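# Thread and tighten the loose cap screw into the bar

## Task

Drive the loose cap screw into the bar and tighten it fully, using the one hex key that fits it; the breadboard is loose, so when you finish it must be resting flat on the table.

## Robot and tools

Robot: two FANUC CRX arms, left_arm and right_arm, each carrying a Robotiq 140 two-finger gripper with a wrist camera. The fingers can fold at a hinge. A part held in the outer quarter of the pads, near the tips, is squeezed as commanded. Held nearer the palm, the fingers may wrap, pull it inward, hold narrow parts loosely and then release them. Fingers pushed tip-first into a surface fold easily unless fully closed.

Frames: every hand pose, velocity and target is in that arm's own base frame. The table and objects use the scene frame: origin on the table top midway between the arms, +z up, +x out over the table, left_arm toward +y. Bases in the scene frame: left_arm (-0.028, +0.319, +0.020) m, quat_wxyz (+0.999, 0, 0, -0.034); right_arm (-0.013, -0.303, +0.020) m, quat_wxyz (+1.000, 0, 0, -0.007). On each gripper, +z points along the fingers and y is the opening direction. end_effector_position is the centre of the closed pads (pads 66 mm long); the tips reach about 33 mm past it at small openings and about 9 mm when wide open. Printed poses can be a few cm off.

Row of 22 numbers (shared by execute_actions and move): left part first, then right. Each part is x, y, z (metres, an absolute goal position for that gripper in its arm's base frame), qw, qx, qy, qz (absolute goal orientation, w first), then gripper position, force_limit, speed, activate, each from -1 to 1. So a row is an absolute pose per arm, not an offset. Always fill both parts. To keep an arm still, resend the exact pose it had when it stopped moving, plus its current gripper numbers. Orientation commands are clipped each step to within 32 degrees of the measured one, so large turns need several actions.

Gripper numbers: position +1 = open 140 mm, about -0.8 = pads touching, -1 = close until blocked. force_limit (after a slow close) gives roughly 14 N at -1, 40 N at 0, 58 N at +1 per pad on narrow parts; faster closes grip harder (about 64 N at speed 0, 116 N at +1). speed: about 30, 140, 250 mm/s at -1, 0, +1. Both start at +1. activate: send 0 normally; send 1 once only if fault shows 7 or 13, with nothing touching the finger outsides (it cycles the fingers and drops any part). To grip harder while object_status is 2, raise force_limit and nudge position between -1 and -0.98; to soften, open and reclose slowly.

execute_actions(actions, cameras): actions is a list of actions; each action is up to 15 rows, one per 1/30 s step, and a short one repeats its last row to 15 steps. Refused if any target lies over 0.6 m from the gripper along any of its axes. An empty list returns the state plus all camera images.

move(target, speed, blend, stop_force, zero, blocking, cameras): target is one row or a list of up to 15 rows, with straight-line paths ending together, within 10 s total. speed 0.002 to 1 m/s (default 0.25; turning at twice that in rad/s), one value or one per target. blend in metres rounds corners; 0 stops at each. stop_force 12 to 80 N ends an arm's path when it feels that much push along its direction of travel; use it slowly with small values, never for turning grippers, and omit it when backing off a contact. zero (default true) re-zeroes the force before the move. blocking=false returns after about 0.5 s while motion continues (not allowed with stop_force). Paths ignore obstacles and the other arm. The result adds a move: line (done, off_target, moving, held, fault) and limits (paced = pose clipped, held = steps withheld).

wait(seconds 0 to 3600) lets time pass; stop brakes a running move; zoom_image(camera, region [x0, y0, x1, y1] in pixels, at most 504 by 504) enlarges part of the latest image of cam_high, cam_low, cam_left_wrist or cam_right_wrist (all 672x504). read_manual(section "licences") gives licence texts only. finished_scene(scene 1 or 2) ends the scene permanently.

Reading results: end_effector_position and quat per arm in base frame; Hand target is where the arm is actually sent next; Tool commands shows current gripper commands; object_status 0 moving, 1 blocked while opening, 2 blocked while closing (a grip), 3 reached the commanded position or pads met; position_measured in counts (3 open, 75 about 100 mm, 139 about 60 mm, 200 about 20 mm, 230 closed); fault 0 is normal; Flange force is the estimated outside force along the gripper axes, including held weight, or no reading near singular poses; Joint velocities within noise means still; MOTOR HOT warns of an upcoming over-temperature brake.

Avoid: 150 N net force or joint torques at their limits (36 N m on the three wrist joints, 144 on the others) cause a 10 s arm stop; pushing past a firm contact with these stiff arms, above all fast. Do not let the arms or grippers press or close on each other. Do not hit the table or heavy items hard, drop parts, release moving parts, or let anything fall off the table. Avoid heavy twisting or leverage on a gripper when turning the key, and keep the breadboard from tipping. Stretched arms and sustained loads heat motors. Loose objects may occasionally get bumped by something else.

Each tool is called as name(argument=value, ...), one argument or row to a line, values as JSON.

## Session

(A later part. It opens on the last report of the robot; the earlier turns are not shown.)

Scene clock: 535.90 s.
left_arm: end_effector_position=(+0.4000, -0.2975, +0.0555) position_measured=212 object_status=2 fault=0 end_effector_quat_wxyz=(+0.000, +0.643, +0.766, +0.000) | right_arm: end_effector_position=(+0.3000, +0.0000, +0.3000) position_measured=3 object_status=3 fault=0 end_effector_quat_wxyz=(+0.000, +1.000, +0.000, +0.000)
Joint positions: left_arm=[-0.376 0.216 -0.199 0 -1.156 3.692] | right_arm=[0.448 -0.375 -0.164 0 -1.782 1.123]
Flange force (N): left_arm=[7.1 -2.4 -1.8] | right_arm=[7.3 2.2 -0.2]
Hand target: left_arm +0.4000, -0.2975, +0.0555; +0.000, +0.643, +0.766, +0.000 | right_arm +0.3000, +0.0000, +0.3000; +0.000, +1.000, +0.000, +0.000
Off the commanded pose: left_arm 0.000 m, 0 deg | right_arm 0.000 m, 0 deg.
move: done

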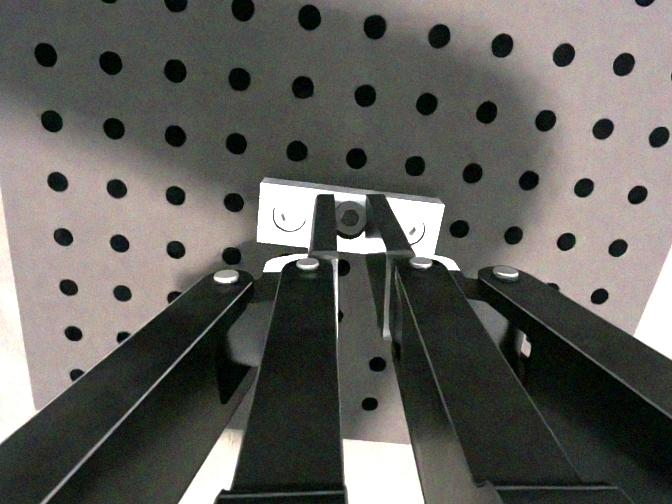

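move(
  target=[
    [0.4008,-0.302,0.0557,0,0.6428,0.766,0,-1,-0.6,-1,0,0.30,0.0,0.30,0,1,0,0,1,1,1,0],
  ],
  speed=0.03,
  cameras=["cam_left_wrist"],
)

zoom_image(
  camera="cam_left_wrist",
  region=[260, 150, 440, 280],
)

Scene clock: 550.90 s.
left_arm: end_effector_position=(+0.4008, -0.3020, +0.0557) position_measured=212 object_status=2 fault=0 end_effector_quat_wxyz=(+0.000, +0.643, +0.766, +0.000) | right_arm: end_effector_position=(+0.3000, +0.0000, +0.3000) position_measured=3 object_status=3 fault=0 end_effector_quat_wxyz=(+0.000, +1.000, +0.000, +0.000)
Joint positions: left_arm=[-0.384 0.223 -0.19 0 -1.158 3.7] | right_arm=[0.448 -0.375 -0.164 0 -1.782 1.123]
Flange force (N): left_arm=[10.4 -2.3 -9.7] | right_arm=[6.7 1.6 0.3]
Hand target: left_arm +0.4008, -0.3020, +0.0557; +0.000, +0.643, +0.766, +0.000 | right_arm +0.3000, +0.0000, +0.3000; +0.000, +1.000, +0.000, +0.000
Off the commanded pose: left_arm 0.000 m, 0 deg | right_arm 0.000 m, 0 deg.
move: done

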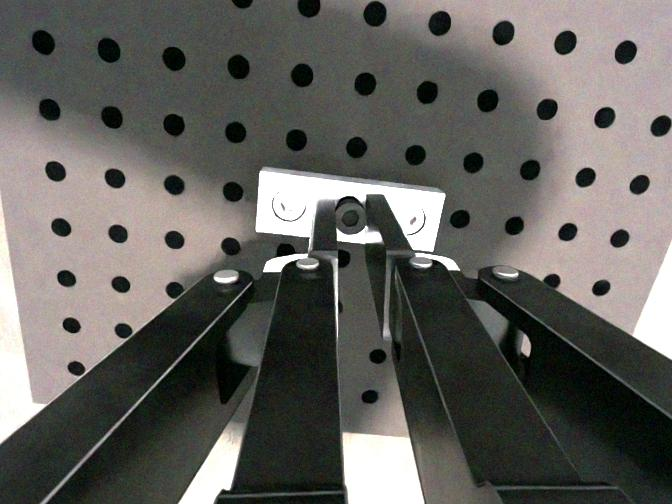

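Scaled by 2.800.

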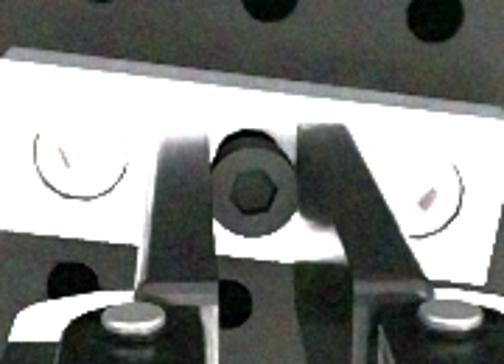

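move(
  target=[
    [0.401,-0.303,0.0557,0,0.6428,0.766,0,-1,-0.6,-1,0,0.30,0.0,0.30,0,1,0,0,1,1,1,0],
    [0.401,-0.303,0.0557,0,0.6428,0.766,0,-0.62,-0.6,-1,0,0.30,0.0,0.30,0,1,0,0,1,1,1,0],
    [0.4,-0.2975,0.0557,0,0.6428,0.766,0,-0.62,-0.6,-1,0,0.30,0.0,0.30,0,1,0,0,1,1,1,0],
    [0.4,-0.2975,0.0557,0,0.6428,0.766,0,-1,-0.4,-1,0,0.30,0.0,0.30,0,1,0,0,1,1,1,0],
  ],
  speed=0.03,
  cameras=["cam_left_wrist"],
)

zoom_image(
  camera="cam_left_wrist",
  region=[260, 150, 440, 280],
)

Scene clock: 565.37 s.
left_arm: end_effector_position=(+0.4000, -0.2975, +0.0557) position_measured=212 object_status=2 fault=0 end_effector_quat_wxyz=(+0.000, +0.643, +0.766, +0.000) | right_arm: end_effector_position=(+0.3000, +0.0000, +0.3000) position_measured=3 object_status=3 fault=0 end_effector_quat_wxyz=(+0.000, +1.000, +0.000, +0.000)
Joint positions: left_arm=[-0.376 0.216 -0.199 0 -1.156 3.692] | right_arm=[0.448 -0.375 -0.164 0 -1.782 1.123]
Flange force (N): left_arm=[7.2 -2.3 -0.5] | right_arm=[7.1 2.1 0.0]
Hand target: left_arm +0.4000, -0.2975, +0.0557; +0.000, +0.643, +0.766, +0.000 | right_arm +0.3000, +0.0000, +0.3000; +0.000, +1.000, +0.000, +0.000
Off the commanded pose: left_arm 0.000 m, 0 deg | right_arm 0.000 m, 0 deg.
move: done

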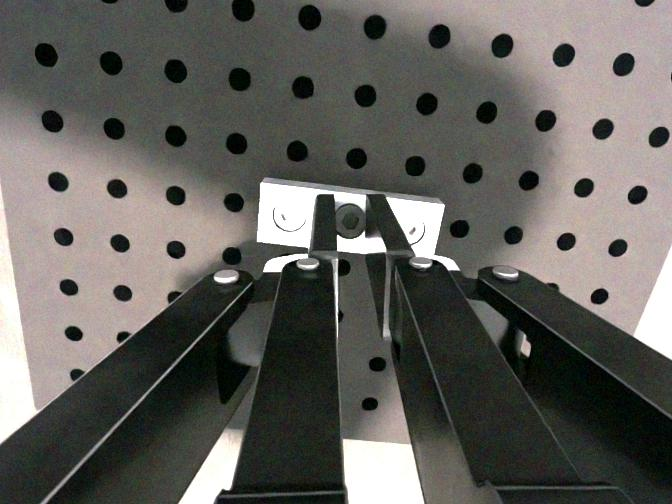

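Scaled by 2.800.

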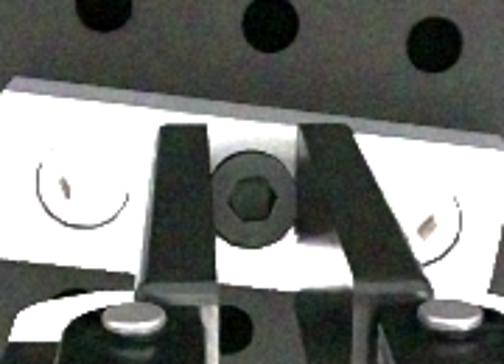

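move(
  target=[
    [0.4008,-0.3019,0.0557,0,0.6428,0.766,0,-1,-0.4,-1,0,0.30,0.0,0.30,0,1,0,0,1,1,1,0],
    [0.4008,-0.3019,0.0557,0,0.6428,0.766,0,-0.98,0.3,-1,0,0.30,0.0,0.30,0,1,0,0,1,1,1,0],
    [0.3974,-0.3012,0.0553,0,0.887,0.4617,0,-0.98,0.3,-1,0,0.30,0.0,0.30,0,1,0,0,1,1,1,0],
    [0.3956,-0.2983,0.0551,0,0.9962,0.0872,0,-0.98,0.3,-1,0,0.30,0.0,0.30,0,1,0,0,1,1,1,0],
    [0.3963,-0.2949,0.055,0,0.9537,-0.3007,0,-0.98,0.3,-1,0,0.30,0.0,0.30,0,1,0,0,1,1,1,0],
    [0.3992,-0.2931,0.0549,0,0.766,-0.6428,0,-0.98,0.3,-1,0,0.30,0.0,0.30,0,1,0,0,1,1,1,0],
    [0.4026,-0.2938,0.0547,0,0.4617,-0.887,0,-0.98,0.3,-1,0,0.30,0.0,0.30,0,1,0,0,1,1,1,0],
    [0.4044,-0.2967,0.0546,0,0.0872,-0.9962,0,-0.98,0.3,-1,0,0.30,0.0,0.30,0,1,0,0,1,1,1,0],
    [0.4037,-0.3001,0.0545,0,-0.3007,-0.9537,0,-0.98,0.3,-1,0,0.30,0.0,0.30,0,1,0,0,1,1,1,0],
    [0.4008,-0.3019,0.0543,0,-0.6428,-0.766,0,-0.98,0.3,-1,0,0.30,0.0,0.30,0,1,0,0,1,1,1,0],
    [0.3971,-0.3009,0.0542,0,-0.9063,-0.4226,0,-0.98,0.3,-1,0,0.30,0.0,0.30,0,1,0,0,1,1,1,0],
  ],
  speed=[0.03,0.6,0.6,0.6,0.6,0.6,0.6,0.6,0.6,0.6,0.6],
  blend=[0,0,0.01,0.01,0.01,0.01,0.01,0.01,0.01,0.01,0],
  cameras=["cam_left_wrist"],
)

zoom_image(
  camera="cam_left_wrist",
  region=[260, 150, 440, 280],
)

Scene clock: 600.87 s.
left_arm: end_effector_position=(+0.3971, -0.3009, +0.0542) position_measured=215 object_status=2 fault=0 end_effector_quat_wxyz=(+0.000, +0.906, +0.423, +0.000) | right_arm: end_effector_position=(+0.3000, +0.0000, +0.3000) position_measured=3 object_status=3 fault=0 end_effector_quat_wxyz=(+0.000, +1.000, +0.000, +0.000)
Joint positions: left_arm=[-0.384 0.216 -0.202 0 -1.152 -3.455] | right_arm=[0.448 -0.375 -0.164 0 -1.782 1.123]
Flange force (N): left_arm=[4.1 -3.6 -0.5] | right_arm=[6.9 1.7 -0.1]
Hand target: left_arm +0.3971, -0.3009, +0.0542; +0.000, +0.906, +0.423, +0.000 | right_arm +0.3000, +0.0000, +0.3000; +0.000, +1.000, +0.000, +0.000
Off the commanded pose: left_arm 0.000 m, 0 deg | right_arm 0.000 m, 0 deg.
move: done

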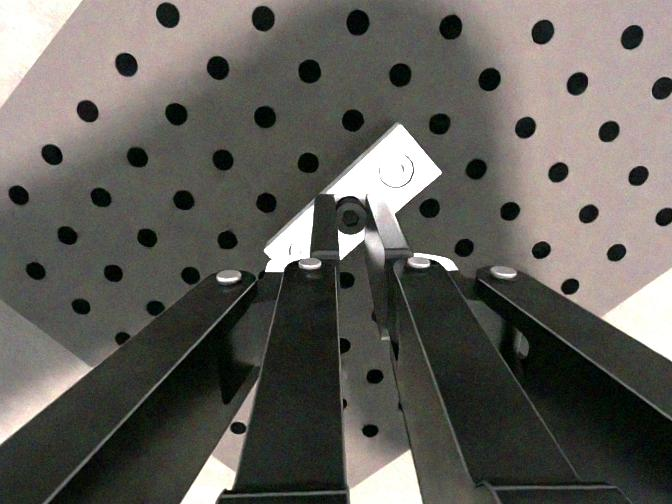

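Scaled by 2.800.

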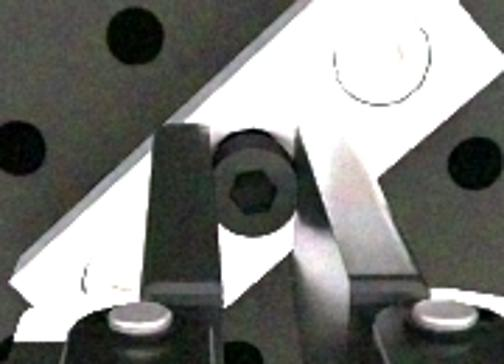

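move(
  target=[
    [0.3971,-0.3009,0.0542,0,-0.9063,-0.4226,0,-0.55,0,-0.5,0,0.30,0.0,0.30,0,1,0,0,1,1,1,0],
    [0.400,-0.2975,0.077,0,-0.7071,-0.7071,0,-0.55,0,-0.5,0,0.30,0.0,0.30,0,1,0,0,1,1,1,0],
    [0.400,-0.2975,0.077,0,0,-1,0,-0.55,0,-0.5,0,0.30,0.0,0.30,0,1,0,0,1,1,1,0],
    [0.400,-0.2975,0.077,0,0.7071,-0.7071,0,-0.55,0,-0.5,0,0.30,0.0,0.30,0,1,0,0,1,1,1,0],
    [0.400,-0.2975,0.077,0,1,0,0,-0.55,0,-0.5,0,0.30,0.0,0.30,0,1,0,0,1,1,1,0],
    [0.400,-0.2975,0.077,0,0.6428,0.766,0,-0.55,0,-0.5,0,0.30,0.0,0.30,0,1,0,0,1,1,1,0],
  ],
  speed=[0.05,0.3,0.8,0.8,0.8,0.8],
  blend=[0,0.01,0.03,0.03,0.03,0],
  cameras=["cam_left_wrist"],
)

zoom_image(
  camera="cam_left_wrist",
  region=[260, 150, 440, 260],
)

Scene clock: 619.13 s.
left_arm: end_effector_position=(+0.4000, -0.2975, +0.0770) position_measured=199 object_status=3 fault=0 end_effector_quat_wxyz=(+0.000, +0.643, +0.766, +0.000) | right_arm: end_effector_position=(+0.3000, +0.0000, +0.3000) position_measured=3 object_status=3 fault=0 end_effector_quat_wxyz=(+0.000, +1.000, +0.000, +0.000)
Joint positions: left_arm=[-0.376 0.195 -0.17 0 -1.205 3.692] | right_arm=[0.448 -0.375 -0.164 0 -1.782 1.123]
Flange force (N): left_arm=[7.7 -2.3 1.4] | right_arm=[7.3 2.2 0.1]
Hand target: left_arm +0.4000, -0.2975, +0.0770; +0.000, +0.643, +0.766, +0.000 | right_arm +0.3000, +0.0000, +0.3000; +0.000, +1.000, +0.000, +0.000
Off the commanded pose: left_arm 0.000 m, 0 deg | right_arm 0.000 m, 0 deg.
move: done

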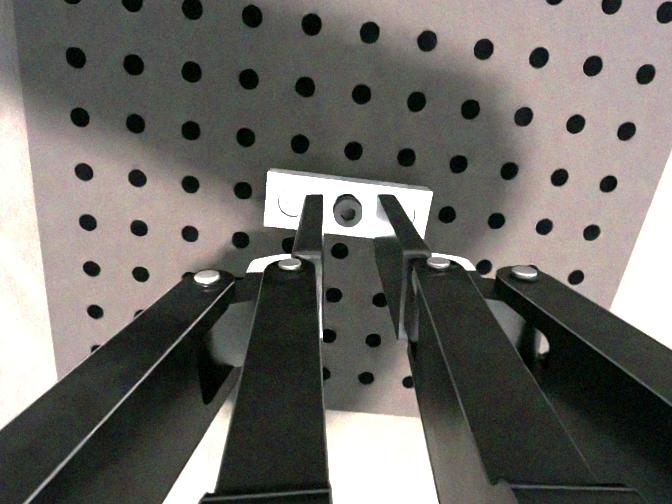

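Scaled by 2.800.

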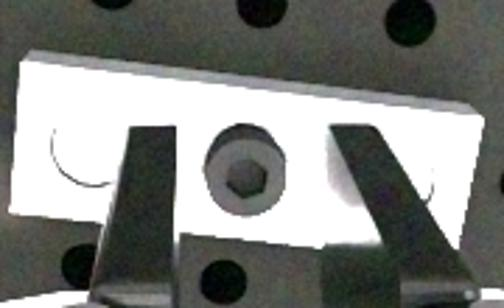

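move(
  target=[
    [0.400,-0.2975,0.0555,0,0.6428,0.766,0,-0.55,0,-0.5,0,0.30,0.0,0.30,0,1,0,0,1,1,1,0],
    [0.400,-0.2975,0.0555,0,0.6428,0.766,0,-1,0.3,-1,0,0.30,0.0,0.30,0,1,0,0,1,1,1,0],
    [0.400,-0.2975,0.0552,0,1,0,0,-1,0.3,-1,0,0.30,0.0,0.30,0,1,0,0,1,1,1,0],
    [0.400,-0.2975,0.0549,0,0.7071,-0.7071,0,-1,0.3,-1,0,0.30,0.0,0.30,0,1,0,0,1,1,1,0],
    [0.400,-0.2975,0.0546,0,0,-1,0,-1,0.3,-1,0,0.30,0.0,0.30,0,1,0,0,1,1,1,0],
    [0.400,-0.2975,0.0543,0,-0.7071,-0.7071,0,-1,0.3,-1,0,0.30,0.0,0.30,0,1,0,0,1,1,1,0],
    [0.400,-0.2975,0.0541,0,-0.9063,-0.4226,0,-1,0.3,-1,0,0.30,0.0,0.30,0,1,0,0,1,1,1,0],
  ],
  speed=[0.1,0.8,0.8,0.8,0.8,0.8,0.8],
  blend=[0,0,0.03,0.03,0.03,0.03,0],
)

move(
  target=[
    [0.400,-0.2975,0.0541,0,-0.9063,-0.4226,0,-0.55,0,-0.5,0,0.30,0.0,0.30,0,1,0,0,1,1,1,0],
    [0.400,-0.2975,0.077,0,-0.7071,-0.7071,0,-0.55,0,-0.5,0,0.30,0.0,0.30,0,1,0,0,1,1,1,0],
    [0.400,-0.2975,0.077,0,0,-1,0,-0.55,0,-0.5,0,0.30,0.0,0.30,0,1,0,0,1,1,1,0],
    [0.400,-0.2975,0.077,0,0.7071,-0.7071,0,-0.55,0,-0.5,0,0.30,0.0,0.30,0,1,0,0,1,1,1,0],
    [0.400,-0.2975,0.077,0,1,0,0,-0.55,0,-0.5,0,0.30,0.0,0.30,0,1,0,0,1,1,1,0],
    [0.400,-0.2975,0.077,0,0.6428,0.766,0,-0.55,0,-0.5,0,0.30,0.0,0.30,0,1,0,0,1,1,1,0],
  ],
  speed=[0.05,0.3,0.8,0.8,0.8,0.8],
  blend=[0,0.01,0.03,0.03,0.03,0],
  cameras=["cam_left_wrist"],
)

zoom_image(
  camera="cam_left_wrist",
  region=[260, 150, 440, 260],
)

Scene clock: 644.57 s.
left_arm: end_effector_position=(+0.4000, -0.2975, +0.0541) position_measured=215 object_status=2 fault=0 end_effector_quat_wxyz=(+0.000, +0.906, +0.423, +0.000) | right_arm: end_effector_position=(+0.3000, +0.0000, +0.3000) position_measured=3 object_status=3 fault=0 end_effector_quat_wxyz=(+0.000, +1.000, +0.000, +0.000)
Joint positions: left_arm=[-0.376 0.217 -0.201 0 -1.152 -3.464] | right_arm=[0.448 -0.375 -0.164 0 -1.782 1.123]
Flange force (N): left_arm=[8.3 -4.0 -8.9] | right_arm=[7.0 2.1 0.3]
Hand target: left_arm +0.4000, -0.2975, +0.0541; +0.000, +0.906, +0.423, +0.000 | right_arm +0.3000, +0.0000, +0.3000; +0.000, +1.000, +0.000, +0.000
Off the commanded pose: left_arm 0.000 m, 0 deg | right_arm 0.000 m, 0 deg.
move: done

Scene clock: 651.00 s.
left_arm: end_effector_position=(+0.4000, -0.2975, +0.0770) position_measured=199 object_status=3 fault=0 end_effector_quat_wxyz=(+0.000, +0.643, +0.766, +0.000) | right_arm: end_effector_position=(+0.3000, +0.0000, +0.3000) position_measured=3 object_status=3 fault=0 end_effector_quat_wxyz=(+0.000, +1.000, +0.000, +0.000)
Joint positions: left_arm=[-0.376 0.195 -0.17 0 -1.205 3.692] | right_arm=[0.448 -0.375 -0.164 0 -1.782 1.123]
Flange force (N): left_arm=[7.7 -2.9 0.9] | right_arm=[6.9 1.7 0.5]
Hand target: left_arm +0.4000, -0.2975, +0.0770; +0.000, +0.643, +0.766, +0.000 | right_arm +0.3000, +0.0000, +0.3000; +0.000, +1.000, +0.000, +0.000
Off the commanded pose: left_arm 0.000 m, 0 deg | right_arm 0.000 m, 0 deg.
move: done

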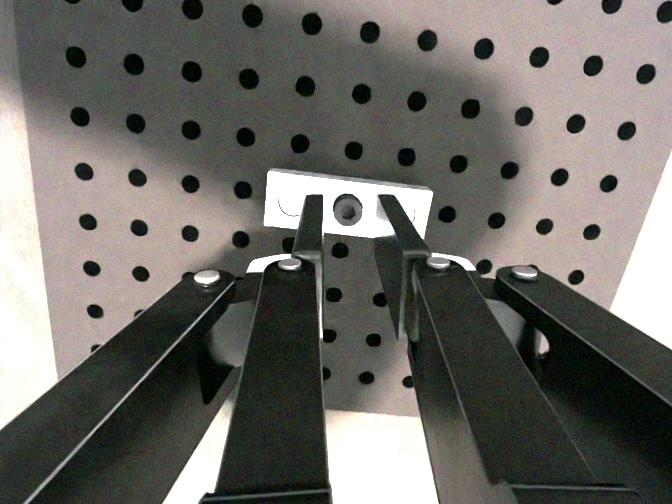

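Scaled by 2.800.

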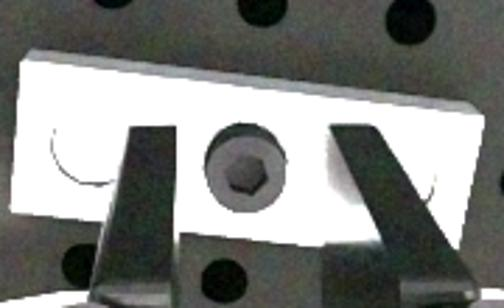

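move(
  target=[
    [0.400,-0.2975,0.0541,0,0.6428,0.766,0,-0.55,0,-0.5,0,0.30,0.0,0.30,0,1,0,0,1,1,1,0],
    [0.400,-0.2975,0.0541,0,0.6428,0.766,0,-1,0.3,-1,0,0.30,0.0,0.30,0,1,0,0,1,1,1,0],
    [0.400,-0.2975,0.0538,0,1,0,0,-1,0.3,-1,0,0.30,0.0,0.30,0,1,0,0,1,1,1,0],
    [0.400,-0.2975,0.0535,0,0.7071,-0.7071,0,-1,0.3,-1,0,0.30,0.0,0.30,0,1,0,0,1,1,1,0],
    [0.400,-0.2975,0.0532,0,0,-1,0,-1,0.3,-1,0,0.30,0.0,0.30,0,1,0,0,1,1,1,0],
    [0.400,-0.2975,0.0529,0,-0.7071,-0.7071,0,-1,0.3,-1,0,0.30,0.0,0.30,0,1,0,0,1,1,1,0],
    [0.400,-0.2975,0.0527,0,-0.9063,-0.4226,0,-1,0.3,-1,0,0.30,0.0,0.30,0,1,0,0,1,1,1,0],
  ],
  speed=[0.1,0.9,0.9,0.9,0.9,0.9,0.9],
  blend=[0,0,0.03,0.03,0.03,0.03,0],
)

move(
  target=[
    [0.400,-0.2975,0.0527,0,-0.9063,-0.4226,0,-0.55,0,-0.5,0,0.30,0.0,0.30,0,1,0,0,1,1,1,0],
    [0.400,-0.2975,0.070,0,-0.7071,-0.7071,0,-0.55,0,-0.5,0,0.30,0.0,0.30,0,1,0,0,1,1,1,0],
    [0.400,-0.2975,0.070,0,0,-1,0,-0.55,0,-0.5,0,0.30,0.0,0.30,0,1,0,0,1,1,1,0],
    [0.400,-0.2975,0.070,0,0.7071,-0.7071,0,-0.55,0,-0.5,0,0.30,0.0,0.30,0,1,0,0,1,1,1,0],
    [0.400,-0.2975,0.070,0,1,0,0,-0.55,0,-0.5,0,0.30,0.0,0.30,0,1,0,0,1,1,1,0],
    [0.400,-0.2975,0.070,0,0.6428,0.766,0,-0.55,0,-0.5,0,0.30,0.0,0.30,0,1,0,0,1,1,1,0],
  ],
  speed=[0.05,0.3,0.9,0.9,0.9,0.9],
  blend=[0,0.01,0.03,0.03,0.03,0],
)

move(
  target=[
    [0.400,-0.2975,0.0529,0,0.6428,0.766,0,-0.55,0,-0.5,0,0.30,0.0,0.30,0,1,0,0,1,1,1,0],
    [0.400,-0.2975,0.0529,0,0.6428,0.766,0,-1,0.3,-1,0,0.30,0.0,0.30,0,1,0,0,1,1,1,0],
    [0.400,-0.2975,0.0526,0,1,0,0,-1,0.3,-1,0,0.30,0.0,0.30,0,1,0,0,1,1,1,0],
    [0.400,-0.2975,0.0523,0,0.7071,-0.7071,0,-1,0.3,-1,0,0.30,0.0,0.30,0,1,0,0,1,1,1,0],
    [0.400,-0.2975,0.0520,0,0,-1,0,-1,0.3,-1,0,0.30,0.0,0.30,0,1,0,0,1,1,1,0],
    [0.400,-0.2975,0.0517,0,-0.7071,-0.7071,0,-1,0.3,-1,0,0.30,0.0,0.30,0,1,0,0,1,1,1,0],
    [0.400,-0.2975,0.0515,0,-0.9063,-0.4226,0,-1,0.3,-1,0,0.30,0.0,0.30,0,1,0,0,1,1,1,0],
  ],
  speed=[0.1,0.9,0.9,0.9,0.9,0.9,0.9],
  blend=[0,0,0.03,0.03,0.03,0.03,0],
)

move(
  target=[
    [0.400,-0.2975,0.0515,0,-0.9063,-0.4226,0,-0.55,0,-0.5,0,0.30,0.0,0.30,0,1,0,0,1,1,1,0],
    [0.400,-0.2975,0.070,0,-0.7071,-0.7071,0,-0.55,0,-0.5,0,0.30,0.0,0.30,0,1,0,0,1,1,1,0],
    [0.400,-0.2975,0.070,0,0,-1,0,-0.55,0,-0.5,0,0.30,0.0,0.30,0,1,0,0,1,1,1,0],
    [0.400,-0.2975,0.070,0,0.7071,-0.7071,0,-0.55,0,-0.5,0,0.30,0.0,0.30,0,1,0,0,1,1,1,0],
    [0.400,-0.2975,0.070,0,1,0,0,-0.55,0,-0.5,0,0.30,0.0,0.30,0,1,0,0,1,1,1,0],
    [0.400,-0.2975,0.070,0,0.6428,0.766,0,-0.55,0,-0.5,0,0.30,0.0,0.30,0,1,0,0,1,1,1,0],
  ],
  speed=[0.05,0.3,0.9,0.9,0.9,0.9],
  blend=[0,0.01,0.03,0.03,0.03,0],
  cameras=["cam_left_wrist","cam_low"],
)

zoom_image(
  camera="cam_left_wrist",
  region=[260, 150, 440, 260],
)

zoom_image(
  camera="cam_low",
  region=[305, 235, 355, 275],
)

Scene clock: 695.10 s.
left_arm: end_effector_position=(+0.4001, -0.2975, +0.0527) position_measured=215 object_status=2 fault=0 end_effector_quat_wxyz=(+0.000, +0.906, +0.423, +0.000) | right_arm: end_effector_position=(+0.3000, +0.0000, +0.3000) position_measured=3 object_status=3 fault=0 end_effector_quat_wxyz=(+0.000, +1.000, +0.000, +0.000)
Joint positions: left_arm=[-0.376 0.219 -0.203 0 -1.149 -3.464] | right_arm=[0.448 -0.375 -0.164 0 -1.782 1.123]
Flange force (N): left_arm=[17.9 -10.7 -7.9] | right_arm=[6.9 2.0 0.3]
Hand target: left_arm +0.4000, -0.2975, +0.0527; +0.000, +0.906, +0.423, +0.000 | right_arm +0.3000, +0.0000, +0.3000; +0.000, +1.000, +0.000, +0.000
Off the commanded pose: left_arm 0.000 m, 0 deg | right_arm 0.000 m, 0 deg.
move: done

Scene clock: 701.13 s.
left_arm: end_effector_position=(+0.4000, -0.2975, +0.0700) position_measured=199 object_status=3 fault=0 end_effector_quat_wxyz=(+0.000, +0.643, +0.766, +0.000) | right_arm: end_effector_position=(+0.3000, +0.0000, +0.3000) position_measured=3 object_status=3 fault=0 end_effector_quat_wxyz=(+0.000, +1.000, +0.000, +0.000)
Joint positions: left_arm=[-0.376 0.202 -0.18 0 -1.189 3.692] | right_arm=[0.448 -0.375 -0.164 0 -1.782 1.123]
Flange force (N): left_arm=[7.8 -2.2 0.7] | right_arm=[7.0 1.8 0.1]
Hand target: left_arm +0.4000, -0.2975, +0.0700; +0.000, +0.643, +0.766, +0.000 | right_arm +0.3000, +0.0000, +0.3000; +0.000, +1.000, +0.000, +0.000
Off the commanded pose: left_arm 0.000 m, 0 deg | right_arm 0.000 m, 0 deg.
move: done

Scene clock: 707.27 s.
left_arm: end_effector_position=(+0.4001, -0.2975, +0.0515) position_measured=215 object_status=2 fault=0 end_effector_quat_wxyz=(+0.000, +0.906, +0.423, +0.000) | right_arm: end_effector_position=(+0.3000, +0.0000, +0.3000) position_measured=3 object_status=3 fault=0 end_effector_quat_wxyz=(+0.000, +1.000, +0.000, +0.000)
Joint positions: left_arm=[-0.376 0.22 -0.205 0 -1.146 -3.464] | right_arm=[0.448 -0.375 -0.164 0 -1.782 1.123]
Flange force (N): left_arm=[13.2 -17.6 -38.0] | right_arm=[6.9 1.8 0.2]
Hand target: left_arm +0.4000, -0.2975, +0.0515; +0.000, +0.906, +0.423, +0.000 | right_arm +0.3000, +0.0000, +0.3000; +0.000, +1.000, +0.000, +0.000
Off the commanded pose: left_arm 0.000 m, 0 deg | right_arm 0.000 m, 0 deg.
move: done

Scene clock: 713.30 s.
left_arm: end_effector_position=(+0.4000, -0.2975, +0.0700) position_measured=199 object_status=3 fault=0 end_effector_quat_wxyz=(+0.000, +0.643, +0.766, +0.000) | right_arm: end_effector_position=(+0.3000, +0.0000, +0.3000) position_measured=3 object_status=3 fault=0 end_effector_quat_wxyz=(+0.000, +1.000, +0.000, +0.000)
Joint positions: left_arm=[-0.376 0.202 -0.18 0 -1.189 3.692] | right_arm=[0.448 -0.375 -0.164 0 -1.782 1.123]
Flange force (N): left_arm=[6.7 -2.7 1.1] | right_arm=[6.7 1.8 0.0]
Hand target: left_arm +0.4000, -0.2975, +0.0700; +0.000, +0.643, +0.766, +0.000 | right_arm +0.3000, +0.0000, +0.3000; +0.000, +1.000, +0.000, +0.000
Off the commanded pose: left_arm 0.000 m, 0 deg | right_arm 0.000 m, 0 deg.
move: done
Images, in order (width x height): cam_low 672x504, cam_left_wrist 672x504.

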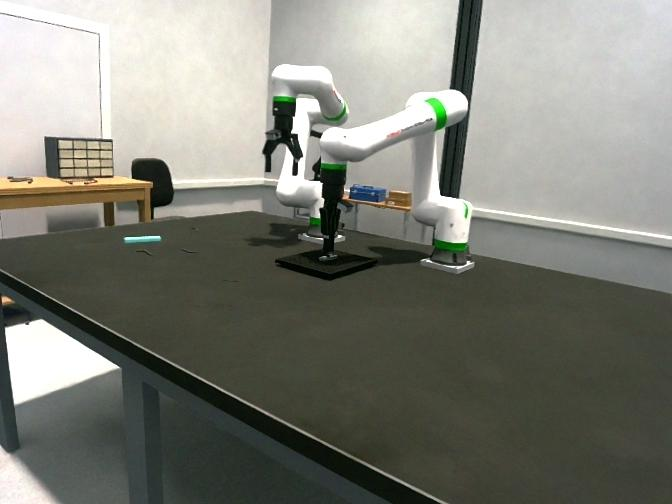

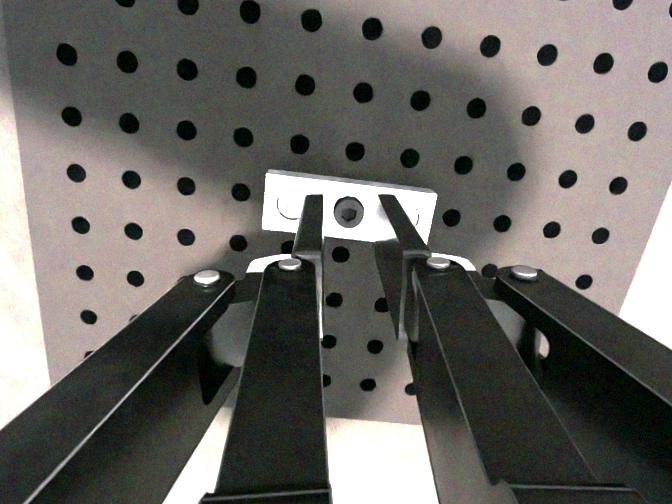

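Scaled by 2.800.

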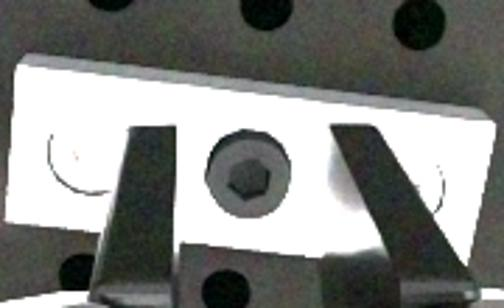

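Scaled by 10.080.

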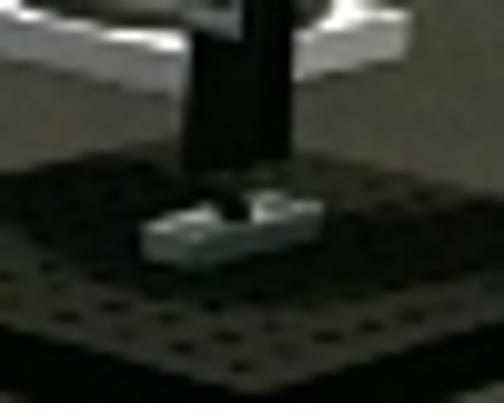

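move(
  target=[
    [0.400,-0.2975,0.052,0,0.6428,0.766,0,-0.55,0,-0.5,0,0.30,0.0,0.30,0,1,0,0,1,1,1,0],
    [0.400,-0.2975,0.052,0,0.6428,0.766,0,-1,0.3,-1,0,0.30,0.0,0.30,0,1,0,0,1,1,1,0],
    [0.400,-0.2975,0.0517,0,1,0,0,-1,0.3,-1,0,0.30,0.0,0.30,0,1,0,0,1,1,1,0],
    [0.400,-0.2975,0.0514,0,0.7071,-0.7071,0,-1,0.3,-1,0,0.30,0.0,0.30,0,1,0,0,1,1,1,0],
    [0.400,-0.2975,0.0511,0,0,-1,0,-1,0.3,-1,0,0.30,0.0,0.30,0,1,0,0,1,1,1,0],
    [0.400,-0.2975,0.0508,0,-0.7071,-0.7071,0,-1,0.3,-1,0,0.30,0.0,0.30,0,1,0,0,1,1,1,0],
    [0.400,-0.2975,0.0506,0,-0.9063,-0.4226,0,-1,0.3,-1,0,0.30,0.0,0.30,0,1,0,0,1,1,1,0],
  ],
  speed=0.9,
  blend=[0,0,0.03,0.03,0.03,0.03,0],
)

move(
  target=[
    [0.400,-0.2975,0.0506,0,-0.9063,-0.4226,0,-0.55,0,-0.5,0,0.30,0.0,0.30,0,1,0,0,1,1,1,0],
    [0.400,-0.2975,0.07,0,-0.9063,-0.4226,0,-0.55,0,-0.5,0,0.30,0.0,0.30,0,1,0,0,1,1,1,0],
    [0.400,-0.2975,0.07,0,-0.7071,-0.7071,0,-0.55,0,-0.5,0,0.30,0.0,0.30,0,1,0,0,1,1,1,0],
    [0.400,-0.2975,0.07,0,0,-1,0,-0.55,0,-0.5,0,0.30,0.0,0.30,0,1,0,0,1,1,1,0],
    [0.400,-0.2975,0.07,0,0.7071,-0.7071,0,-0.55,0,-0.5,0,0.30,0.0,0.30,0,1,0,0,1,1,1,0],
    [0.400,-0.2975,0.07,0,1,0,0,-0.55,0,-0.5,0,0.30,0.0,0.30,0,1,0,0,1,1,1,0],
    [0.400,-0.2975,0.07,0,0.6428,0.766,0,-0.55,0,-0.5,0,0.30,0.0,0.30,0,1,0,0,1,1,1,0],
  ],
  speed=0.9,
  blend=[0,0.01,0.03,0.03,0.03,0.03,0],
  cameras=["cam_left_wrist","cam_low"],
)

Scene clock: 759.03 s.
left_arm: end_effector_position=(+0.3994, -0.2991, +0.0514) position_measured=215 object_status=2 fault=0 end_effector_quat_wxyz=(-0.006, +0.755, +0.655, +0.029) | right_arm: end_effector_position=(+0.3000, +0.0000, +0.3000) position_measured=3 object_status=3 fault=0 end_effector_quat_wxyz=(+0.000, +1.000, +0.000, +0.000)
Joint positions: left_arm=[-0.422 0.222 -0.185 -0.063 -1.151 -2.836] | right_arm=[0.448 -0.375 -0.164 0 -1.782 1.123]
Flange force (N): left_arm=[-31.6 -20.6 -45.2] | right_arm=[7.0 1.9 -0.1]
Flange force when the fault began (N): left_arm=[-64.0 -27.5 -75.0]
Hand target: left_arm +0.3997, -0.2977, +0.0508; -0.007, +0.755, +0.655, +0.030 | right_arm +0.3000, +0.0000, +0.3000; +0.000, +1.000, +0.000, +0.000
Tool commands: left_gripper/position=-1.0 left_gripper/force_limit=+0.301961 left_gripper/speed=-1.0 left_gripper/activate=+0.0 right_gripper/position=+1.0 right_gripper/force_limit=+1.0 right_gripper/speed=+1.0 right_gripper/activate=+0.0
Off the commanded pose: left_arm 0.002 m, 32 deg | right_arm 0.000 m, 0 deg.
TORQUE FAULT: the external load on joint 4 (forearm roll) of the left arm reached its load limit, and that arm stopped. A torque fault puts only its own arm into a fault stop. That arm's remaining commands of this call were not run. That arm may still press on what stopped it. That arm is still stopped at the end of this call. That arm stays stopped for about 10 more seconds. Until then a move that you send moves the other arm only, and its call returns only when the move has ended. Once the stop has ended, the next robot result says so. If the stop ends while you think or write, that arm runs what you send next. While its stop runs, that arm takes no new command, but its gripper still runs the gripper command that each later call begins with. Until it ends, the stop uses up actions while you think or wait. An arm that is not stopped still takes commands.
move: fault (left_arm); limits=paced

not run: an earlier result of this reply reported a fault or no control. Calls in your next reply go to the robot.

wait(
  seconds=9,
)

move(
  target=[
    [0.3994,-0.2991,0.0514,-0.006,0.755,0.655,0.029,-0.55,0,-0.5,0,0.30,0.0,0.30,0,1,0,0,1,1,1,0],
    [0.400,-0.2975,0.09,0,0.7071,0.7071,0,-0.55,0,-0.5,0,0.30,0.0,0.30,0,1,0,0,1,1,1,0],
    [0.400,-0.2975,0.09,0,0.6428,0.766,0,-0.55,0,-0.5,0,0.30,0.0,0.30,0,1,0,0,1,1,1,0],
  ],
  speed=0.2,
  cameras=["all"],
)

zoom_image(
  camera="cam_left_wrist",
  region=[180, 20, 480, 245],
)

Scene clock: 775.07 s.
left_arm: end_effector_position=(+0.3994, -0.2991, +0.0514) position_measured=215 object_status=2 fault=0 end_effector_quat_wxyz=(-0.006, +0.755, +0.655, +0.029) | right_arm: end_effector_position=(+0.3000, +0.0000, +0.3000) position_measured=3 object_status=3 fault=0 end_effector_quat_wxyz=(+0.000, +1.000, +0.000, +0.000)
Joint positions: left_arm=[-0.422 0.222 -0.185 -0.063 -1.151 -2.836] | right_arm=[0.448 -0.375 -0.164 0 -1.782 1.123]
Flange force (N): left_arm=[-31.6 -20.2 -44.5] | right_arm=[7.1 2.3 0.0]
Hand target: left_arm +0.3994, -0.2991, +0.0514; -0.006, +0.755, +0.655, +0.029 | right_arm +0.3000, +0.0000, +0.3000; +0.000, +1.000, +0.000, +0.000
Tool commands: left_gripper/position=-1.0 left_gripper/force_limit=+0.301961 left_gripper/speed=-1.0 left_gripper/activate=+0.0 right_gripper/position=+1.0 right_gripper/force_limit=+1.0 right_gripper/speed=+1.0 right_gripper/activate=+0.0
Off the commanded pose: left_arm 0.002 m, 32 deg | right_arm 0.000 m, 0 deg.
TORQUE FAULT, CONTINUED: the left arm's stop, for the torque fault of joint 4 (forearm roll) that an earlier result reported, is over. The rest of the stop counts as 19 of the actions that you can send in this scene. That arm's target is now where it stood when the stop ended, not its last command. That arm keeps its grip as last carried out and accepts commands again: back off and push less far. That arm stops again whenever a joint's load reaches its limit.
wait: 9.00 s; at rest from the start

Scene clock: 777.00 s.
left_arm: end_effector_position=(+0.4000, -0.2975, +0.0901) position_measured=199 object_status=3 fault=0 end_effector_quat_wxyz=(+0.000, +0.643, +0.766, +0.000) | right_arm: end_effector_position=(+0.3000, +0.0000, +0.3000) position_measured=3 object_status=3 fault=0 end_effector_quat_wxyz=(+0.000, +1.000, +0.000, +0.000)
Joint positions: left_arm=[-0.376 0.184 -0.151 0 -1.235 -2.591] | right_arm=[0.448 -0.375 -0.164 0 -1.782 1.123]
Flange force (N): left_arm=[8.0 -2.9 1.4] | right_arm=[7.2 1.8 -0.1]
Hand target: left_arm +0.4000, -0.2975, +0.0900; +0.000, +0.643, +0.766, +0.000 | right_arm +0.3000, +0.0000, +0.3000; +0.000, +1.000, +0.000, +0.000
Off the commanded pose: left_arm 0.000 m, 0 deg | right_arm 0.000 m, 0 deg.
move: done

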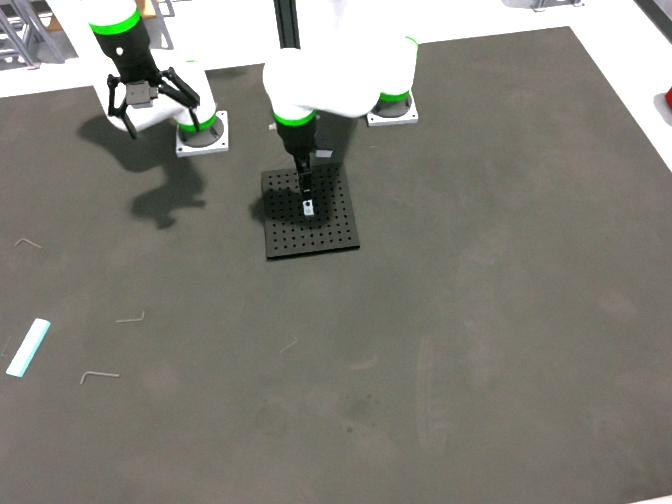

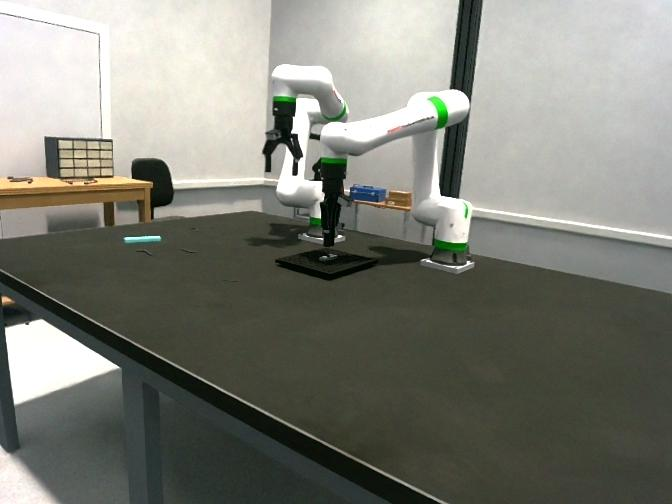

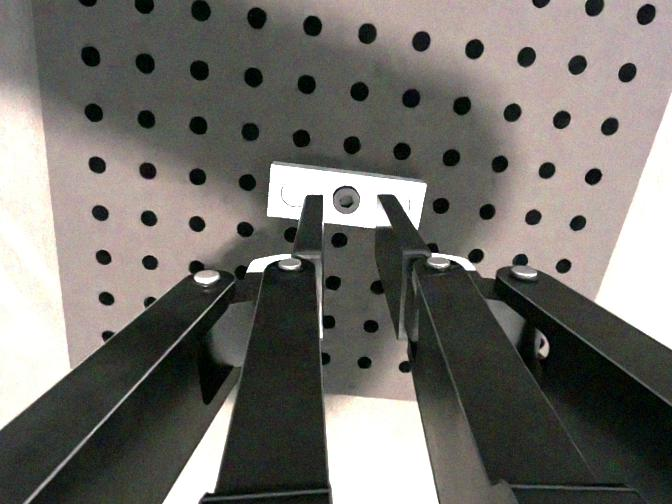

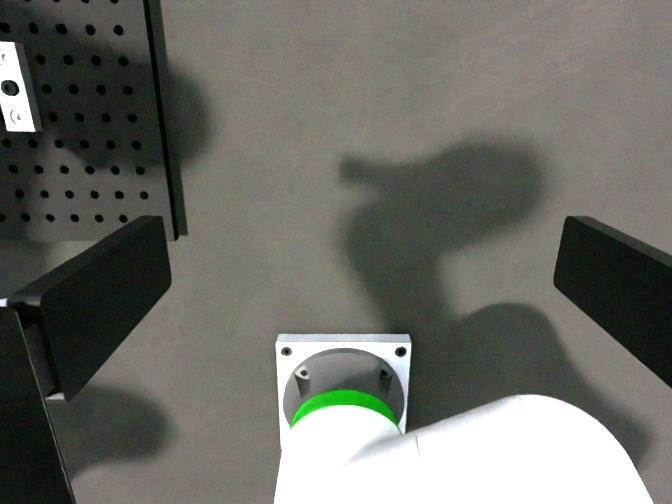

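Scaled by 1.680.

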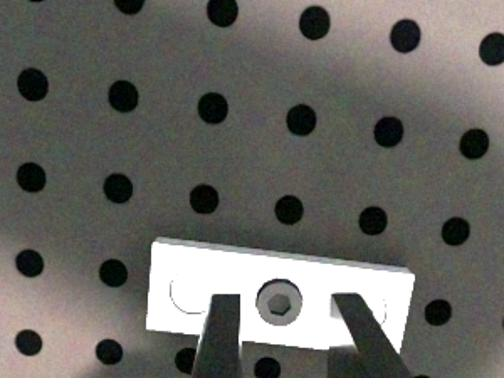

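move(
  target=[0.400,-0.2975,0.09,0,0.6428,0.766,0,-0.55,0,-0.5,0,0.60,-0.19,0.30,0,1,0,0,1,1,1,0],
  speed=0.6,
  cameras=["cam_right_wrist"],
)

zoom_image(
  camera="cam_right_wrist",
  region=[84, 0, 588, 504],
)

Scene clock: 796.80 s.
left_arm: end_effector_position=(+0.4000, -0.2975, +0.0900) position_measured=199 object_status=3 fault=0 end_effector_quat_wxyz=(+0.000, +0.643, +0.766, +0.000) | right_arm: end_effector_position=(+0.6000, -0.1900, +0.3000) position_measured=3 object_status=3 fault=0 end_effector_quat_wxyz=(+0.000, +1.000, +0.000, +0.000)
Joint positions: left_arm=[-0.376 0.184 -0.151 0 -1.235 -2.591] | right_arm=[-0.099 0.513 0.782 0 -1.84 1.669]
Flange force (N): left_arm=[7.6 -2.4 1.4] | right_arm=[1.8 1.1 0.2]
Hand target: left_arm +0.4000, -0.2975, +0.0900; +0.000, +0.643, +0.766, +0.000 | right_arm +0.6000, -0.1900, +0.3000; +0.000, +1.000, +0.000, +0.000
Off the commanded pose: left_arm 0.000 m, 0 deg | right_arm 0.000 m, 0 deg.
move: done

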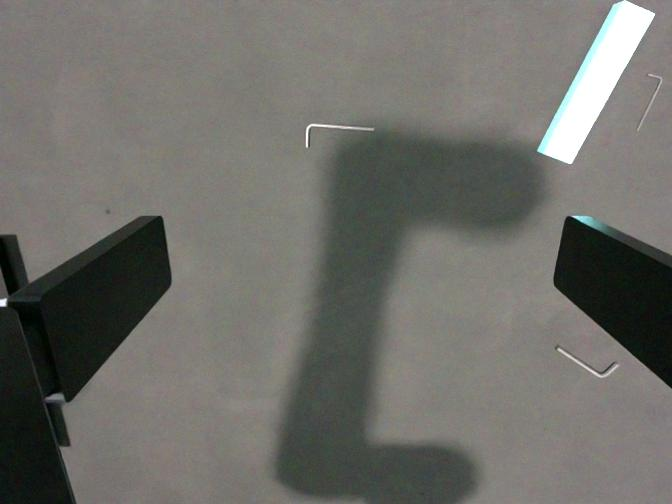

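Scaled by 1.000.

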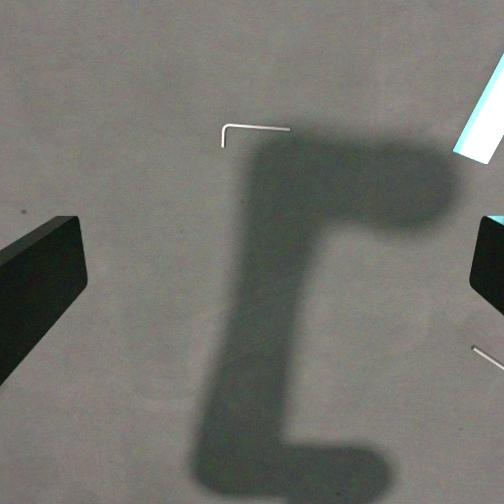

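zoom_image(
  camera="cam_right_wrist",
  region=[290, 100, 390, 175],
)

zoom_image(
  camera="cam_right_wrist",
  region=[540, 320, 640, 395],
)

move(
  target=[0.400,-0.2975,0.09,0,0.6428,0.766,0,-0.55,0,-0.5,0,0.72,-0.18,0.28,0,1,0,0,1,1,1,0],
  speed=0.4,
  cameras=["cam_right_wrist"],
)

zoom_image(
  camera="cam_left_wrist",
  region=[306, 176, 386, 226],
)

Scaled by 5.040.

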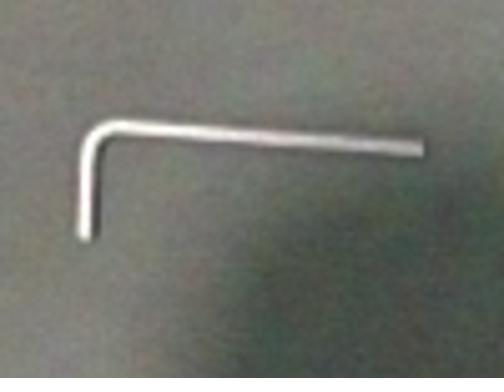

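Scaled by 5.040.

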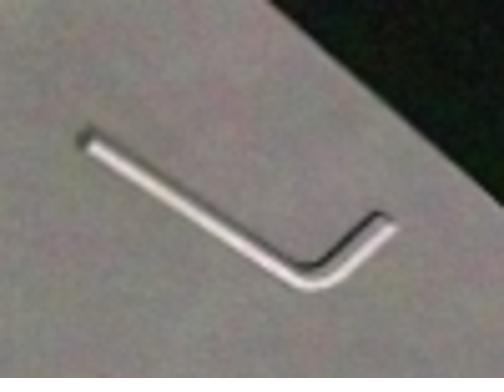

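Scene clock: 807.43 s.
left_arm: end_effector_position=(+0.4000, -0.2975, +0.0900) position_measured=199 object_status=3 fault=0 end_effector_quat_wxyz=(+0.000, +0.643, +0.766, +0.000) | right_arm: end_effector_position=(+0.7189, -0.1797, +0.2793) position_measured=3 object_status=3 fault=0 end_effector_quat_wxyz=(+0.007, +1.000, +0.000, +0.027)
Joint positions: left_arm=[-0.376 0.184 -0.151 0 -1.235 -2.591] | right_arm=[-0.063 0.987 1.532 0.012 -2.06 1.64]
Flange force (N): left_arm=[7.7 -2.7 1.0] | right_arm=no reading
Hand target: left_arm +0.4000, -0.2975, +0.0900; +0.000, +0.643, +0.766, +0.000 | right_arm +0.7189, -0.1797, +0.2793; +0.007, +1.000, +0.000, +0.027
Off the commanded pose: left_arm 0.000 m, 0 deg | right_arm 0.001 m, 3 deg.
elbow stopped short (right arm): the move would have taken joint 3 (elbow) straighter than the controller allows.
move: off_target (right_arm)

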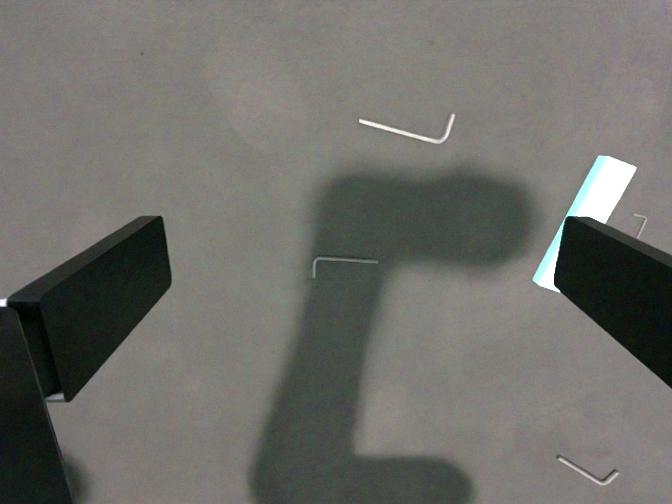

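This scene's latest camera images include none from cam_left_wrist. They are from: cam_right_wrist. cam_left_wrist's image comes with the result of a call that names it in "cameras".

move(
  target=[0.400,-0.2975,0.09,0,0.6428,0.766,0,-0.55,0,-0.5,0,0.732,-0.225,0.10,0,0.619,-0.785,0,0,1,1,0],
  speed=0.5,
  cameras=["cam_right_wrist","cam_left_wrist"],
)

zoom_image(
  camera="cam_left_wrist",
  region=[306, 176, 386, 226],
)

Scene clock: 899.50 s.
left_arm: end_effector_position=(+0.4000, -0.2975, +0.0900) position_measured=199 object_status=3 fault=0 end_effector_quat_wxyz=(+0.000, +0.643, +0.766, +0.000) | right_arm: end_effector_position=(+0.7320, -0.2250, +0.1000) position_measured=129 object_status=3 fault=0 end_effector_quat_wxyz=(+0.000, -0.619, +0.785, +0.000)
Joint positions: left_arm=[-0.376 0.184 -0.151 0 -1.235 -2.591] | right_arm=[-0.128 0.916 0.967 0 -1.622 -0.108]
Flange force (N): left_arm=[7.6 -2.6 0.9] | right_arm=no reading
Hand target: left_arm +0.4000, -0.2975, +0.0900; +0.000, +0.643, +0.766, +0.000 | right_arm +0.7320, -0.2250, +0.1000; +0.000, -0.619, +0.785, +0.000
Off the commanded pose: left_arm 0.000 m, 0 deg | right_arm 0.000 m, 0 deg.
move: done
Images, in order (width x height): cam_left_wrist 672x504, cam_right_wrist 672x504.

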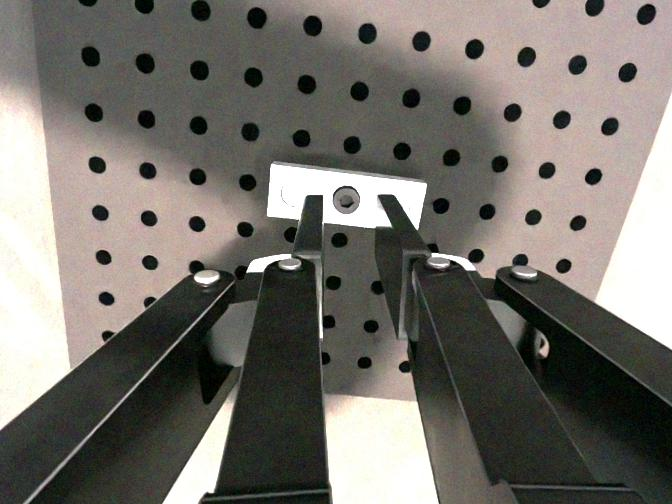

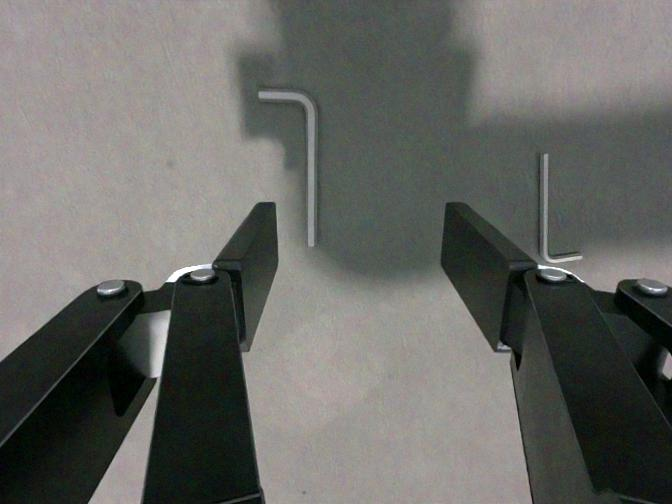

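Scaled by 6.300.

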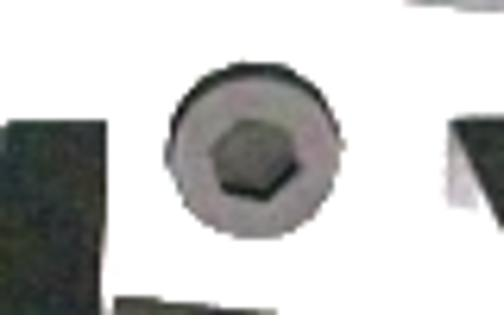

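move(
  target=[0.400,-0.2975,0.09,0,0.6428,0.766,0,-0.55,0,-0.5,0,0.757,-0.206,0.05,0,0.619,-0.785,0,-0.4,0,0,0],
  speed=0.3,
  cameras=["cam_right_wrist"],
)

Scene clock: 915.70 s.
left_arm: end_effector_position=(+0.4000, -0.2975, +0.0900) position_measured=199 object_status=3 fault=0 end_effector_quat_wxyz=(+0.000, +0.643, +0.766, +0.000) | right_arm: end_effector_position=(+0.7570, -0.2060, +0.0500) position_measured=179 object_status=3 fault=0 end_effector_quat_wxyz=(+0.000, -0.619, +0.785, +0.000)
Joint positions: left_arm=[-0.376 0.184 -0.151 0 -1.235 -2.591] | right_arm=[-0.099 0.994 0.989 0 -1.566 -0.136]
Flange force (N): left_arm=[7.7 -2.7 1.1] | right_arm=no reading
Hand target: left_arm +0.4000, -0.2975, +0.0900; +0.000, +0.643, +0.766, +0.000 | right_arm +0.7570, -0.2060, +0.0500; +0.000, -0.619, +0.785, +0.000
Off the commanded pose: left_arm 0.000 m, 0 deg | right_arm 0.000 m, 0 deg.
move: done

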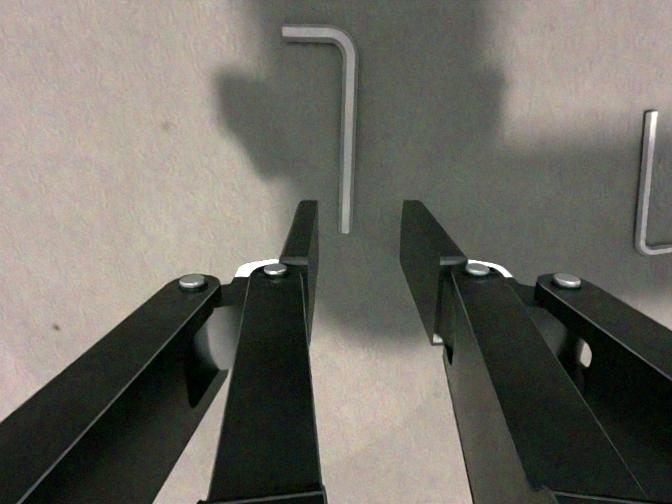

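move(
  target=[
    [0.400,-0.2975,0.09,0,0.6428,0.766,0,-0.55,0,-0.5,0,0.761,-0.207,0.015,0,0.619,-0.785,0,-0.4,0,0,0],
    [0.400,-0.2975,0.09,0,0.6428,0.766,0,-0.55,0,-0.5,0,0.761,-0.207,0.015,0,0.619,-0.785,0,-1,0,-1,0],
    [0.400,-0.2975,0.09,0,0.6428,0.766,0,-0.55,0,-0.5,0,0.745,-0.207,0.12,0,0.619,-0.785,0,-1,0,-1,0],
  ],
  speed=0.15,
  cameras=["cam_right_wrist"],
)

Scene clock: 926.53 s.
left_arm: end_effector_position=(+0.4000, -0.2975, +0.0900) position_measured=199 object_status=3 fault=0 end_effector_quat_wxyz=(+0.000, +0.643, +0.766, +0.000) | right_arm: end_effector_position=(+0.7450, -0.2070, +0.1200) position_measured=223 object_status=2 fault=0 end_effector_quat_wxyz=(+0.000, -0.619, +0.785, +0.000)
Joint positions: left_arm=[-0.376 0.184 -0.151 0 -1.235 -2.591] | right_arm=[-0.102 0.96 1.092 0 -1.703 -0.133]
Flange force (N): left_arm=[7.5 -2.5 1.2] | right_arm=no reading
Hand target: left_arm +0.4000, -0.2975, +0.0900; +0.000, +0.643, +0.766, +0.000 | right_arm +0.7450, -0.2070, +0.1200; +0.000, -0.619, +0.785, +0.000
Off the commanded pose: left_arm 0.000 m, 0 deg | right_arm 0.000 m, 0 deg.
move: done

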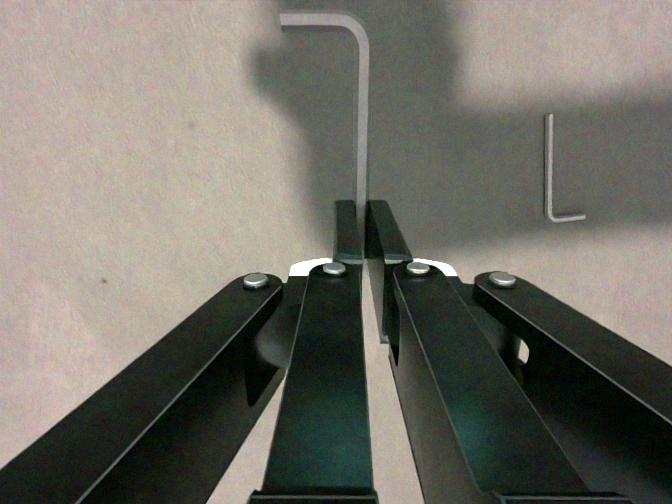

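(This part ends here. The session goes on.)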